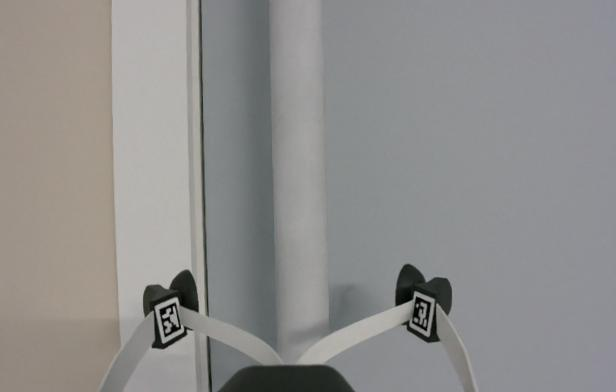

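>>> {"method": "move", "body": {
  "blocking": false,
  "r1": {"base":{"translate_m":0.068},"pace":"slow","contact_limits":{"translate_m":0.15}}
}}

>>> {"method": "wait", "body": {
  "seconds": 3
}}

>>> {"method": "move", "body": {
  "blocking": false,
  "r1": {"joints":{"gripper_m":-0.035}}
}}

>>> {"method": "wait", "body": {
  "seconds": 3
}}

>>> {"method": "wait", "body": {
  "seconds": 0.2,
  "cameras": ["r1_head_camera","r1_wrist_camera"]
}}

Scene clock: 532.93 s.
move: r1 moving
r1.base_odometry: x=-1.001 y=+2.410 heading=-0.212
r1.turned_by_wheels: +0.000
r1.turned_by_imu: +0.000
r1.base_tilt: forward=-1.6 right=+1.3
r1.lidar_m: 0.43 0.52 0.74 1.83 1.91 2.69 2.44 4.08 3.01 1.94 0.73 0.51
r1.base_status: translate_m moving
r1.joint_positions: lift_m=+0.800 arm_m=+0.000 wrist_yaw_rad=+0.003 wrist_pitch_rad=+0.002 wrist_roll_rad=+0.000 gripper_m=+0.100
r1.joint_status: not commanded
r1.measured_speeds: translate_m=+0.049 strafe_m=+0.000 rotate_rad=+0.000 lift_m=+0.000 arm_m=+0.000 wrist_yaw_rad=+0.000 wrist_pitch_rad=+0.000 wrist_roll_rad=+0.000
r1.motor_effort: lift_m=+24(24) arm_m=+4(4) wheel_0=+5(7) wheel_1=+5(6) wheel_2=-5(7)
r1.servo_current: wrist_yaw_rad=65(65) wrist_pitch_rad=39(46) wrist_roll_rad=39(59) gripper_m=39(46)
r1.contact_limits: translate_m 0.15
r1.hand_pose: x=+0.4595 y=-0.0866 z=+0.9772 quat_wxyz=(+1.000, +0.000, +0.001, +0.001) (m; r1's base frame)
r1.wrist_depth_mm: 287 - 289 216 289 287 287 / 287 - 290 214 289 289 289 / 290 - 290 211 290 289 290 / 290 290 290 214 291 290 291 / 290 291 293 213 290 291 290 / 291 291 293 213 197 291 293 / 293 290 291 145 293 293 291
r2: as last shown
r2.lidar_m: 0.35 0.38 2.29 2.25 2.38 1.83 1.80 1.94 2.52 2.46 2.65 0.43
r2.motor_effort: lift_m=+16(17) arm_m=-3(4) wheel_0=-7(7) wheel_1=-6(6) wheel_2=+4(5)
r2.servo_current: wrist_yaw_rad=39(52) wrist_pitch_rad=46(46) wrist_roll_rad=59(59) gripper_m=98(98)
r2.wrist_depth_mm: - - - 187 251 1537 1205 / - - - 185 244 1756 1205 / - - - 180 240 788 - / - - 492 177 236 - - / - - 477 173 231 809 - / - - 187 169 181 - - / - - 549 - 223 - -
pictures: none

Scene clock: 534.37 s.
earlier move: r1 done
r1.base_odometry: x=-0.947 y=+2.399 heading=-0.212
r1.turned_by_wheels: -0.001
r1.turned_by_imu: +0.000
r1.base_tilt: forward=-1.7 right=+1.3
r1.lidar_m: 0.37 0.48 0.66 1.82 1.94 2.66 2.48 4.10 3.00 1.72 0.64 0.46
r1.base_status: done
r1.joint_positions: lift_m=+0.800 arm_m=+0.000 wrist_yaw_rad=-0.001 wrist_pitch_rad=+0.002 wrist_roll_rad=+0.000 gripper_m=+0.100
r1.joint_status: not commanded
r1.measured_speeds: all 0
r1.motor_effort: lift_m=+24(24) arm_m=+5(5) wheel_0=+7(9) wheel_1=+8(8) wheel_2=-16(16)
r1.servo_current: wrist_yaw_rad=46(65) wrist_pitch_rad=33(52) wrist_roll_rad=59(65) gripper_m=39(46)
r1.contact_limits: translate_m 0.15
r1.hand_pose: x=+0.4590 y=-0.0878 z=+0.9772 quat_wxyz=(+1.000, +0.000, +0.001, -0.001) (m; r1's base frame)
r1.wrist_depth_mm: - - 235 163 238 240 241 / 232 236 236 162 239 241 242 / 232 236 236 238 241 241 242 / 233 - 237 162 240 242 243 / 235 237 237 162 241 243 243 / 235 195 238 161 192 244 245 / 235 175 239 154 243 243 245
r2.base_odometry: x=+0.004 y=-0.467 heading=-2.016
r2.turned_by_wheels: +0.000
r2.turned_by_imu: +0.000
r2.base_tilt: forward=-0.7 right=+0.1
r2.lidar_m: 0.35 0.37 2.28 2.24 2.37 1.85 1.81 1.92 2.52 2.46 2.65 0.41
r2.base_status: not commanded
r2.joint_positions: lift_m=+0.687 arm_m=+0.000 wrist_yaw_rad=-0.001 wrist_pitch_rad=+0.003 wrist_roll_rad=+1.569 gripper_m=-0.029
r2.joint_status: not commanded
r2.measured_speeds: all 0
r2.motor_effort: lift_m=+16(17) arm_m=-4(4) wheel_0=-6(7) wheel_1=-5(6) wheel_2=+5(5)
r2.servo_current: wrist_yaw_rad=52(52) wrist_pitch_rad=39(46) wrist_roll_rad=46(65) gripper_m=98(98)
r2.hand_pose: x=+0.4592 y=-0.0876 z=+0.8645 quat_wxyz=(+0.708, +0.706, +0.001, -0.001) (m; r2's base frame)
r2.wrist_depth_mm: - - - 187 250 1537 1205 / - - - 183 244 1708 1205 / - - - 180 240 798 - / - - 496 177 236 - - / - - 480 174 230 820 - / - - 187 170 181 - - / - - 549 - 222 - -
wait: 1.43 of 3 s (r1 has come to rest)
pictures: none

Scene clock: 534.87 s.
move: r1 moving
r1.base_odometry: x=-0.947 y=+2.399 heading=-0.212
r1.turned_by_wheels: +0.000
r1.turned_by_imu: +0.007
r1.base_tilt: forward=-1.7 right=+1.3
r1.lidar_m: 0.39 0.46 0.66 1.84 1.91 2.70 2.47 4.04 3.01 1.70 0.63 0.41
r1.base_status: not commanded
r1.joint_positions: lift_m=+0.800 arm_m=+0.000 wrist_yaw_rad=-0.001 wrist_pitch_rad=+0.002 wrist_roll_rad=+0.000 gripper_m=+0.084
r1.joint_status: gripper_m moving
r1.measured_speeds: all 0
r1.motor_effort: lift_m=+24(24) arm_m=+6(6) wheel_0=+6(7) wheel_1=+8(8) wheel_2=-15(16)
r1.servo_current: wrist_yaw_rad=46(59) wrist_pitch_rad=46(52) wrist_roll_rad=46(59) gripper_m=130(130)
r1.contact_limits: translate_m 0.15
r1.hand_pose: x=+0.4590 y=-0.0878 z=+0.9772 quat_wxyz=(+1.000, +0.000, +0.001, -0.001) (m; r1's base frame)
r1.wrist_depth_mm: 233 - 236 159 239 240 241 / 235 236 237 159 240 240 241 / 235 - 236 164 239 241 242 / 236 - 238 159 240 242 243 / 235 - 239 159 240 242 243 / 236 190 240 161 198 244 244 / 237 175 240 154 244 244 243
r2: as last shown
r2.base_tilt: forward=-0.6 right=+0.1
r2.lidar_m: 0.35 0.38 2.27 2.23 2.38 1.84 1.80 1.95 2.50 2.46 2.64 0.43
r2.motor_effort: lift_m=+16(16) arm_m=-4(4) wheel_0=-6(7) wheel_1=-5(6) wheel_2=+5(5)
r2.servo_current: wrist_yaw_rad=46(52) wrist_pitch_rad=39(46) wrist_roll_rad=46(59) gripper_m=91(91)
r2.wrist_depth_mm: - - - 187 250 1499 1182 / - - - 184 245 1756 1182 / - - - 180 240 788 - / - - 500 177 236 - - / - - 480 173 231 809 - / - - 187 169 181 - - / - - 554 - 222 - -
pictures: none

Scene clock: 536.40 s.
earlier move: r1 done
r1.base_odometry: x=-0.947 y=+2.399 heading=-0.212
r1.turned_by_wheels: +0.000
r1.turned_by_imu: +0.001
r1.base_tilt: forward=-1.5 right=+1.3
r1.lidar_m: 0.35 0.48 0.64 1.83 1.93 2.67 2.49 4.04 3.01 1.72 0.65 0.38
r1.base_status: not commanded
r1.joint_positions: lift_m=+0.800 arm_m=+0.000 wrist_yaw_rad=-0.002 wrist_pitch_rad=+0.002 wrist_roll_rad=+0.000 gripper_m=-0.034
r1.joint_status: all done
r1.measured_speeds: all 0
r1.motor_effort: lift_m=+24(24) arm_m=+4(6) wheel_0=+1(7) wheel_1=+2(8) wheel_2=-3(16)
r1.servo_current: wrist_yaw_rad=59(65) wrist_pitch_rad=39(52) wrist_roll_rad=39(72) gripper_m=59(228)
r1.contact_limits: translate_m 0.15
r1.hand_pose: x=+0.4591 y=-0.0880 z=+0.9772 quat_wxyz=(+1.000, +0.000, +0.001, -0.001) (m; r1's base frame)
r1.wrist_depth_mm: 231 - 234 156 236 236 237 / 231 - 234 156 236 236 238 / 232 - 235 157 237 238 239 / 234 - 236 158 237 239 240 / 233 - 236 156 239 238 241 / 234 - 210 158 238 239 241 / 236 138 237 156 239 239 240
r2.base_odometry: x=+0.004 y=-0.467 heading=-2.016
r2.turned_by_wheels: +0.000
r2.turned_by_imu: +0.000
r2.base_tilt: forward=-0.7 right=+0.1
r2.lidar_m: 0.37 0.36 2.30 2.22 2.38 1.85 1.79 1.96 2.48 2.47 2.65 0.43
r2.base_status: not commanded
r2.joint_positions: lift_m=+0.687 arm_m=+0.000 wrist_yaw_rad=-0.001 wrist_pitch_rad=+0.003 wrist_roll_rad=+1.569 gripper_m=-0.029
r2.joint_status: not commanded
r2.measured_speeds: all 0
r2.motor_effort: lift_m=+16(17) arm_m=-3(4) wheel_0=-6(7) wheel_1=-5(6) wheel_2=+4(5)
r2.servo_current: wrist_yaw_rad=46(59) wrist_pitch_rad=39(46) wrist_roll_rad=52(59) gripper_m=98(98)
r2.hand_pose: x=+0.4592 y=-0.0876 z=+0.8645 quat_wxyz=(+0.708, +0.706, +0.001, -0.001) (m; r2's base frame)
r2.wrist_depth_mm: - - - 187 250 1499 1182 / - - - 184 244 1756 1182 / - - - 180 239 798 - / - - 500 177 235 - - / - - 477 174 231 820 - / - - 187 169 181 - - / - - 554 - 223 - -
wait: 1.53 of 3 s (r1 has come to rest)
pictures: none

Scene clock: 536.60 s.
r1.base_odometry: x=-0.947 y=+2.399 heading=-0.212
r1.turned_by_wheels: +0.000
r1.turned_by_imu: +0.000
r1.base_tilt: forward=-1.6 right=+1.3
r1.lidar_m: 0.37 0.47 0.64 1.82 1.90 2.70 2.48 4.05 2.99 1.67 0.66 0.41
r1.base_status: not commanded
r1.joint_positions: lift_m=+0.800 arm_m=+0.000 wrist_yaw_rad=-0.002 wrist_pitch_rad=+0.002 wrist_roll_rad=+0.000 gripper_m=-0.034
r1.joint_status: all done
r1.measured_speeds: all 0
r1.motor_effort: lift_m=+24(24) arm_m=+4(6) wheel_0=+1(7) wheel_1=+2(8) wheel_2=-3(16)
r1.servo_current: wrist_yaw_rad=46(65) wrist_pitch_rad=33(52) wrist_roll_rad=46(72) gripper_m=59(228)
r1.contact_limits: translate_m 0.15
r1.hand_pose: x=+0.4591 y=-0.0880 z=+0.9772 quat_wxyz=(+1.000, +0.000, +0.001, -0.001) (m; r1's base frame)
r1.wrist_depth_mm: 230 - 234 156 236 236 240 / 232 - 234 157 236 239 238 / 232 - 235 157 236 237 239 / 234 - 236 158 237 239 239 / 233 - 236 156 237 239 239 / 234 - 210 158 238 239 240 / 233 138 238 156 238 241 241
r2.base_odometry: x=+0.004 y=-0.467 heading=-2.016
r2.turned_by_wheels: +0.000
r2.turned_by_imu: +0.000
r2.base_tilt: forward=-0.7 right=+0.1
r2.lidar_m: 0.35 0.38 2.31 2.23 2.38 1.85 1.78 1.95 2.52 2.45 2.64 0.45
r2.base_status: not commanded
r2.joint_positions: lift_m=+0.687 arm_m=+0.000 wrist_yaw_rad=-0.001 wrist_pitch_rad=+0.003 wrist_roll_rad=+1.569 gripper_m=-0.029
r2.joint_status: not commanded
r2.measured_speeds: all 0
r2.motor_effort: lift_m=+16(17) arm_m=-4(4) wheel_0=-6(7) wheel_1=-6(6) wheel_2=+5(5)
r2.servo_current: wrist_yaw_rad=39(59) wrist_pitch_rad=39(46) wrist_roll_rad=39(59) gripper_m=85(98)
r2.hand_pose: x=+0.4592 y=-0.0876 z=+0.8645 quat_wxyz=(+0.708, +0.706, +0.001, -0.001) (m; r2's base frame)
r2.wrist_depth_mm: - - - 187 250 1499 1182 / - - - 184 245 1708 1182 / - - - 180 240 798 - / - - 496 177 236 - - / - - 480 173 232 809 - / - - 187 169 181 - - / - - 549 - 222 - -
wait: 0.20 s; no rest
pictures: r1_head_camera, r1_wrist_camera
Images, in order (width x height): r1_head_camera 420x560, r1_wrist_camera 616x392.

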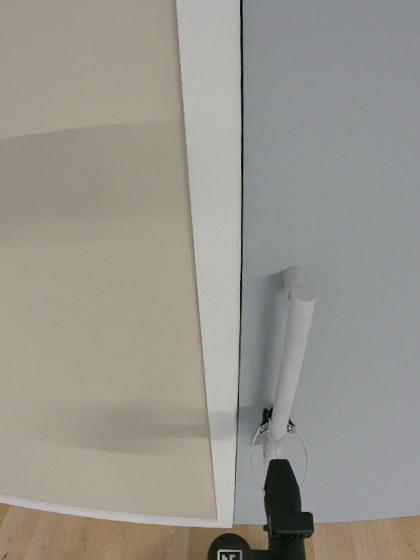

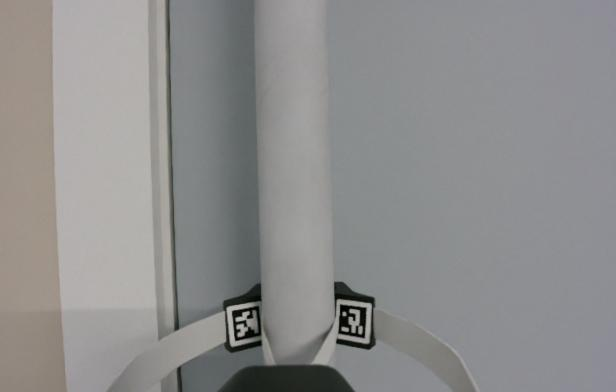

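>>> {"method": "move", "body": {
  "blocking": false,
  "r1": {"base":{"translate_m":-0.26,"strafe_m":-0.10},"joints":{"wrist_yaw_rad":0.262},"pace":"slow","speeds":{"wrist_yaw_rad":0.09},"contact_limits":{"translate_m":0.6}}
}}

>>> {"method": "wait", "body": {
  "seconds": 4
}}

>>> {"method": "wait", "body": {
  "seconds": 0.3,
  "cameras": ["r1_head_camera","r1_wrist_camera"]
}}

Scene clock: 541.20 s.
move: r1 moving
r1.base_odometry: x=-0.959 y=+2.396 heading=-0.213
r1.turned_by_wheels: -0.001
r1.turned_by_imu: -0.001
r1.base_tilt: forward=-1.5 right=+1.3
r1.lidar_m: 0.37 0.47 0.66 1.83 1.93 2.69 2.46 4.04 3.00 1.73 0.65 0.48
r1.base_status: translate_m moving; strafe_m moving
r1.joint_positions: lift_m=+0.800 arm_m=+0.000 wrist_yaw_rad=+0.035 wrist_pitch_rad=+0.002 wrist_roll_rad=+0.000 gripper_m=-0.034
r1.joint_status: wrist_yaw_rad moving
r1.measured_speeds: translate_m=-0.043 strafe_m=-0.020 rotate_rad=+0.003 lift_m=+0.000 arm_m=+0.000 wrist_yaw_rad=+0.142 wrist_pitch_rad=+0.000 wrist_roll_rad=+0.000
r1.motor_effort: lift_m=+24(24) arm_m=-4(4) wheel_0=-8(8) wheel_1=-6(8) wheel_2=+7(7)
r1.servo_current: wrist_yaw_rad=39(85) wrist_pitch_rad=39(46) wrist_roll_rad=46(59) gripper_m=65(65)
r1.contact_limits: translate_m 0.6
r1.hand_pose: x=+0.4623 y=-0.0772 z=+0.9772 quat_wxyz=(+1.000, +0.000, +0.001, +0.018) (m; r1's base frame)
r1.wrist_depth_mm: 243 - 243 162 241 239 239 / 243 - 243 163 242 240 240 / 245 - 243 163 242 241 241 / 245 - 243 163 242 242 242 / 245 - 244 163 244 243 241 / 245 - 245 165 243 243 243 / 247 - 246 163 244 242 243
r2: as last shown
r2.base_tilt: forward=-0.7 right=+0.0
r2.lidar_m: 0.37 0.37 2.30 2.22 2.38 1.85 1.80 1.97 2.52 2.46 2.65 0.43
r2.motor_effort: lift_m=+16(16) arm_m=-4(4) wheel_0=-7(7) wheel_1=-6(6) wheel_2=+5(5)
r2.servo_current: wrist_yaw_rad=46(52) wrist_pitch_rad=46(46) wrist_roll_rad=52(59) gripper_m=98(98)
r2.wrist_depth_mm: - - - 187 251 1499 1205 / - - - 183 244 1708 1205 / - - - 180 239 798 - / - - 496 177 236 - - / - - 477 173 230 831 - / - - 187 169 181 - - / - - 544 - 223 - -
pictures: none

Scene clock: 544.70 s.
earlier move: r1 done
r1.base_odometry: x=-1.221 y=+2.356 heading=-0.213
r1.turned_by_wheels: +0.000
r1.turned_by_imu: -0.050
r1.base_tilt: forward=-1.5 right=+1.3
r1.lidar_m: 0.39 0.70 0.98 1.91 1.98 2.63 2.23 4.17 2.97 2.83 0.94 0.53
r1.base_status: done
r1.joint_positions: lift_m=+0.800 arm_m=+0.000 wrist_yaw_rad=+0.254 wrist_pitch_rad=+0.002 wrist_roll_rad=+0.000 gripper_m=-0.034
r1.joint_status: all done
r1.measured_speeds: all 0
r1.motor_effort: lift_m=+24(24) arm_m=-5(5) wheel_0=-10(17) wheel_1=-7(14) wheel_2=+8(15)
r1.servo_current: wrist_yaw_rad=52(104) wrist_pitch_rad=46(52) wrist_roll_rad=33(78) gripper_m=59(72)
r1.contact_limits: translate_m 0.6
r1.hand_pose: x=+0.4721 y=-0.0123 z=+0.9772 quat_wxyz=(+0.992, +0.000, +0.001, +0.126) (m; r1's base frame)
r1.wrist_depth_mm: - - 239 162 247 249 252 / - - 239 165 246 251 253 / - - 240 166 247 251 254 / - - 241 166 248 251 254 / - - 241 167 249 253 255 / - - 241 166 183 252 256 / - 132 242 163 248 252 256
r2.base_odometry: x=+0.004 y=-0.467 heading=-2.016
r2.turned_by_wheels: +0.000
r2.turned_by_imu: +0.000
r2.base_tilt: forward=-0.7 right=+0.1
r2.lidar_m: 0.35 0.38 2.31 2.23 2.40 1.86 1.80 1.94 2.52 2.46 2.66 0.43
r2.base_status: not commanded
r2.joint_positions: lift_m=+0.687 arm_m=+0.000 wrist_yaw_rad=-0.001 wrist_pitch_rad=+0.003 wrist_roll_rad=+1.569 gripper_m=-0.029
r2.joint_status: not commanded
r2.measured_speeds: all 0
r2.motor_effort: lift_m=+16(17) arm_m=-3(4) wheel_0=-6(7) wheel_1=-5(6) wheel_2=+5(5)
r2.servo_current: wrist_yaw_rad=46(59) wrist_pitch_rad=46(46) wrist_roll_rad=59(65) gripper_m=91(98)
r2.hand_pose: x=+0.4592 y=-0.0876 z=+0.8645 quat_wxyz=(+0.708, +0.706, +0.001, -0.001) (m; r2's base frame)
r2.wrist_depth_mm: - - - 187 250 1537 1205 / - - - 185 244 1708 1205 / - - - 180 241 778 - / - - 500 176 235 - - / - - 484 174 231 809 - / - - 188 169 181 - - / - - 554 - 222 - -
wait: 3.50 of 4 s (r1 has come to rest)
pictures: none

Scene clock: 545.00 s.
r1.base_odometry: x=-1.221 y=+2.356 heading=-0.213
r1.turned_by_wheels: +0.000
r1.turned_by_imu: +0.000
r1.base_tilt: forward=-1.5 right=+1.3
r1.lidar_m: 0.41 0.73 0.97 1.91 1.99 2.66 2.23 4.17 2.94 2.83 0.96 0.52
r1.base_status: done
r1.joint_positions: lift_m=+0.800 arm_m=+0.000 wrist_yaw_rad=+0.254 wrist_pitch_rad=+0.002 wrist_roll_rad=+0.000 gripper_m=-0.034
r1.joint_status: all done
r1.measured_speeds: all 0
r1.motor_effort: lift_m=+24(24) arm_m=-5(5) wheel_0=-10(17) wheel_1=-7(14) wheel_2=+8(15)
r1.servo_current: wrist_yaw_rad=59(104) wrist_pitch_rad=46(52) wrist_roll_rad=46(78) gripper_m=65(72)
r1.contact_limits: translate_m 0.6
r1.hand_pose: x=+0.4721 y=-0.0123 z=+0.9772 quat_wxyz=(+0.992, +0.000, +0.001, +0.126) (m; r1's base frame)
r1.wrist_depth_mm: - - 238 162 246 251 253 / - - 239 165 247 250 253 / - - 239 166 247 250 254 / - - 241 166 248 251 255 / - - 241 167 248 252 255 / - - 240 166 183 252 255 / - 132 242 163 250 252 256
r2.base_odometry: x=+0.004 y=-0.467 heading=-2.016
r2.turned_by_wheels: +0.000
r2.turned_by_imu: +0.000
r2.base_tilt: forward=-0.7 right=+0.1
r2.lidar_m: 0.37 0.37 2.32 2.23 2.38 1.85 1.79 1.95 2.50 2.46 2.66 0.45
r2.base_status: not commanded
r2.joint_positions: lift_m=+0.687 arm_m=+0.000 wrist_yaw_rad=-0.001 wrist_pitch_rad=+0.003 wrist_roll_rad=+1.569 gripper_m=-0.029
r2.joint_status: not commanded
r2.measured_speeds: all 0
r2.motor_effort: lift_m=+16(17) arm_m=-3(4) wheel_0=-6(7) wheel_1=-6(6) wheel_2=+5(5)
r2.servo_current: wrist_yaw_rad=46(59) wrist_pitch_rad=46(46) wrist_roll_rad=59(65) gripper_m=91(98)
r2.hand_pose: x=+0.4592 y=-0.0876 z=+0.8645 quat_wxyz=(+0.708, +0.706, +0.001, -0.001) (m; r2's base frame)
r2.wrist_depth_mm: - - - 187 250 1537 1182 / - - - 185 245 1756 1205 / - - - 180 240 809 - / - - 488 177 236 - - / - - 477 173 230 809 - / - - 187 169 182 - - / - - 554 - 222 - -
wait: 0.30 s; at rest by 0.27 s
pictures: r1_head_camera, r1_wrist_camera
Images, in order (width x height): r1_head_camera 420x560, r1_wrist_camera 616x392.

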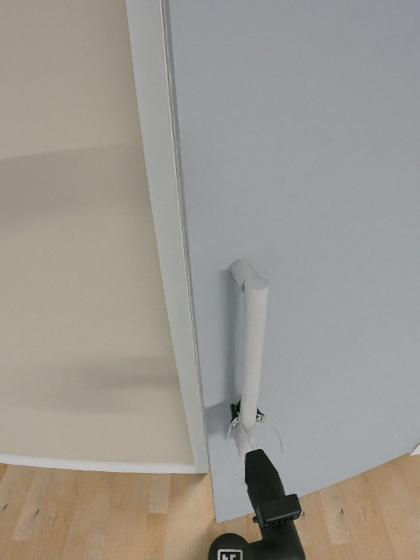

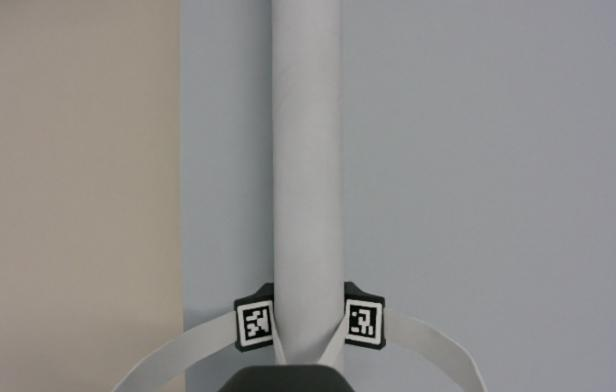

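>>> {"method": "move", "body": {
  "blocking": false,
  "r1": {"base":{"translate_m":-0.205,"strafe_m":-0.172},"joints":{"wrist_yaw_rad":0.56},"pace":"slow","speeds":{"wrist_yaw_rad":0.1},"contact_limits":{"translate_m":0.6}}
}}

>>> {"method": "wait", "body": {
  "seconds": 5
}}

>>> {"method": "wait", "body": {
  "seconds": 0.5,
  "cameras": ["r1_head_camera","r1_wrist_camera"]
}}

Scene clock: 555.80 s.
move: r1 moving
r1.base_odometry: x=-1.233 y=+2.349 heading=-0.213
r1.turned_by_wheels: +0.000
r1.turned_by_imu: -0.027
r1.base_tilt: forward=-1.5 right=+1.3
r1.lidar_m: 0.38 0.71 0.94 1.89 1.97 2.59 2.21 2.24 2.99 2.83 1.00 0.53
r1.base_status: translate_m moving; strafe_m moving
r1.joint_positions: lift_m=+0.800 arm_m=+0.000 wrist_yaw_rad=+0.294 wrist_pitch_rad=+0.002 wrist_roll_rad=+0.000 gripper_m=-0.034
r1.joint_status: wrist_yaw_rad moving
r1.measured_speeds: translate_m=-0.040 strafe_m=-0.031 rotate_rad=+0.000 lift_m=+0.000 arm_m=+0.000 wrist_yaw_rad=+0.101 wrist_pitch_rad=+0.000 wrist_roll_rad=+0.000
r1.motor_effort: lift_m=+24(24) arm_m=-5(5) wheel_0=-6(11) wheel_1=-10(11) wheel_2=+13(14)
r1.servo_current: wrist_yaw_rad=65(91) wrist_pitch_rad=39(46) wrist_roll_rad=59(59) gripper_m=65(65)
r1.contact_limits: translate_m 0.6
r1.hand_pose: x=+0.4724 y=+0.0000 z=+0.9772 quat_wxyz=(+0.989, +0.000, +0.001, +0.147) (m; r1's base frame)
r1.wrist_depth_mm: - - 240 162 245 247 252 / - - 240 165 245 249 251 / - - 240 165 247 249 253 / - - 242 165 247 251 253 / - - 242 166 248 250 252 / - - 241 166 182 251 253 / - - 243 163 248 139 255
r2: as last shown
r2.base_tilt: forward=-0.6 right=+0.1
r2.lidar_m: 0.37 0.39 2.28 2.27 2.36 1.84 1.79 1.96 2.51 2.47 2.64 0.44
r2.servo_current: wrist_yaw_rad=52(52) wrist_pitch_rad=46(46) wrist_roll_rad=52(65) gripper_m=91(98)
r2.wrist_depth_mm: - - - 187 250 1499 1160 / - - - 183 245 1708 1205 / - - - 180 240 798 - / - - 496 177 235 - - / - - 477 174 230 809 - / - - 187 169 181 - - / - - 549 - 222 - -
pictures: none

Scene clock: 559.20 s.
earlier move: r1 done
r1.base_odometry: x=-1.458 y=+2.231 heading=-0.213
r1.turned_by_wheels: +0.000
r1.turned_by_imu: -0.049
r1.base_tilt: forward=-1.5 right=+1.3
r1.lidar_m: 0.39 0.47 1.15 2.03 2.07 2.64 2.01 1.97 2.90 2.69 1.46 0.68
r1.base_status: done
r1.joint_positions: lift_m=+0.800 arm_m=+0.000 wrist_yaw_rad=+0.542 wrist_pitch_rad=+0.002 wrist_roll_rad=+0.000 gripper_m=-0.034
r1.joint_status: all done
r1.measured_speeds: all 0
r1.on_its_own: wrist_yaw_rad is at rest, and its servo_current (117 mA) is outside its rest range (0 to 104 mA)
r1.motor_effort: lift_m=+24(24) arm_m=-5(5) wheel_0=-6(11) wheel_1=-9(14) wheel_2=+10(18)
r1.servo_current: wrist_yaw_rad=117(130) wrist_pitch_rad=46(52) wrist_roll_rad=59(65) gripper_m=59(72)
r1.contact_limits: translate_m 0.6
r1.hand_pose: x=+0.4632 y=+0.0738 z=+0.9772 quat_wxyz=(+0.964, +0.000, +0.001, +0.268) (m; r1's base frame)
r1.wrist_depth_mm: - - 236 163 248 252 255 / - - 237 163 247 252 256 / - - 237 167 248 253 256 / - - 239 163 250 253 257 / - - 238 169 248 254 257 / - - 238 164 182 254 258 / - - 177 162 251 142 259
r2.base_odometry: x=+0.004 y=-0.467 heading=-2.016
r2.turned_by_wheels: +0.000
r2.turned_by_imu: +0.000
r2.base_tilt: forward=-0.7 right=+0.1
r2.lidar_m: 0.36 0.37 2.28 2.24 2.37 1.85 1.81 1.94 2.52 2.47 2.62 0.42
r2.base_status: not commanded
r2.joint_positions: lift_m=+0.687 arm_m=+0.000 wrist_yaw_rad=-0.001 wrist_pitch_rad=+0.003 wrist_roll_rad=+1.569 gripper_m=-0.029
r2.joint_status: not commanded
r2.measured_speeds: all 0
r2.motor_effort: lift_m=+16(17) arm_m=-4(4) wheel_0=-6(7) wheel_1=-6(6) wheel_2=+5(5)
r2.servo_current: wrist_yaw_rad=39(59) wrist_pitch_rad=39(52) wrist_roll_rad=46(65) gripper_m=85(98)
r2.hand_pose: x=+0.4592 y=-0.0876 z=+0.8645 quat_wxyz=(+0.708, +0.706, +0.001, -0.001) (m; r2's base frame)
r2.wrist_depth_mm: - - - 187 250 1537 1205 / - - - 183 244 1756 1205 / - - - 180 239 788 - / - - 496 178 236 - - / - - 477 173 230 809 - / - - 187 169 181 - - / - - 549 - 221 - -
wait: 3.40 of 5 s (r1 has come to rest)
pictures: none

Scene clock: 559.70 s.
r1.base_odometry: x=-1.458 y=+2.231 heading=-0.213
r1.turned_by_wheels: +0.000
r1.turned_by_imu: +0.000
r1.base_tilt: forward=-1.5 right=+1.3
r1.lidar_m: 0.40 0.44 1.16 2.03 2.08 2.68 2.00 2.01 2.92 2.69 1.48 0.65
r1.base_status: done
r1.joint_positions: lift_m=+0.800 arm_m=+0.000 wrist_yaw_rad=+0.542 wrist_pitch_rad=+0.002 wrist_roll_rad=+0.000 gripper_m=-0.034
r1.joint_status: all done
r1.measured_speeds: all 0
r1.on_its_own: wrist_yaw_rad is at rest, and its servo_current (117 mA) is outside its rest range (0 to 104 mA)
r1.motor_effort: lift_m=+24(24) arm_m=-5(5) wheel_0=-6(11) wheel_1=-9(14) wheel_2=+10(18)
r1.servo_current: wrist_yaw_rad=117(130) wrist_pitch_rad=33(52) wrist_roll_rad=33(65) gripper_m=59(72)
r1.contact_limits: translate_m 0.6
r1.hand_pose: x=+0.4632 y=+0.0738 z=+0.9772 quat_wxyz=(+0.964, +0.000, +0.001, +0.268) (m; r1's base frame)
r1.wrist_depth_mm: - - 237 163 247 250 257 / - - 238 163 248 252 257 / - - 237 168 248 252 257 / - - 238 164 249 253 257 / - - 239 169 250 253 257 / - - 239 164 182 255 258 / - - 176 163 250 142 260
r2.base_odometry: x=+0.004 y=-0.467 heading=-2.016
r2.turned_by_wheels: +0.000
r2.turned_by_imu: +0.000
r2.base_tilt: forward=-0.7 right=+0.1
r2.lidar_m: 0.38 0.37 2.32 2.24 2.40 1.86 1.81 1.96 2.52 2.47 2.67 0.44
r2.base_status: not commanded
r2.joint_positions: lift_m=+0.687 arm_m=+0.000 wrist_yaw_rad=-0.001 wrist_pitch_rad=+0.003 wrist_roll_rad=+1.569 gripper_m=-0.029
r2.joint_status: not commanded
r2.measured_speeds: all 0
r2.motor_effort: lift_m=+16(17) arm_m=-3(4) wheel_0=-7(7) wheel_1=-5(6) wheel_2=+5(5)
r2.servo_current: wrist_yaw_rad=46(59) wrist_pitch_rad=46(52) wrist_roll_rad=52(65) gripper_m=91(98)
r2.hand_pose: x=+0.4592 y=-0.0876 z=+0.8645 quat_wxyz=(+0.708, +0.706, +0.001, -0.001) (m; r2's base frame)
r2.wrist_depth_mm: - - - 187 250 1537 1182 / - - - 184 245 1708 1182 / - - - 180 241 788 - / - - 496 176 236 - - / - - 477 173 230 809 - / - - 187 169 181 - - / - - 554 - 222 - -
wait: 0.50 s; at rest by 0.27 s
pictures: r1_head_camera, r1_wrist_camera
Images, in order (width x height): r1_head_camera 420x560, r1_wrist_camera 616x392.

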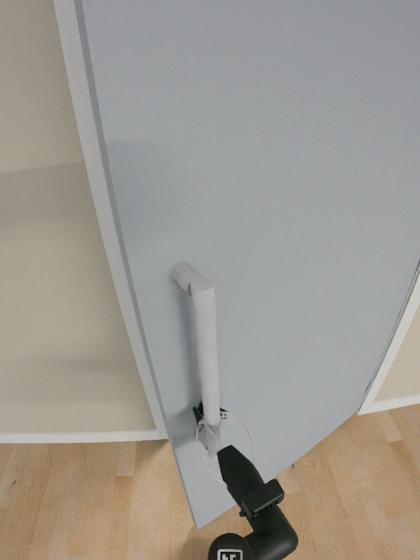

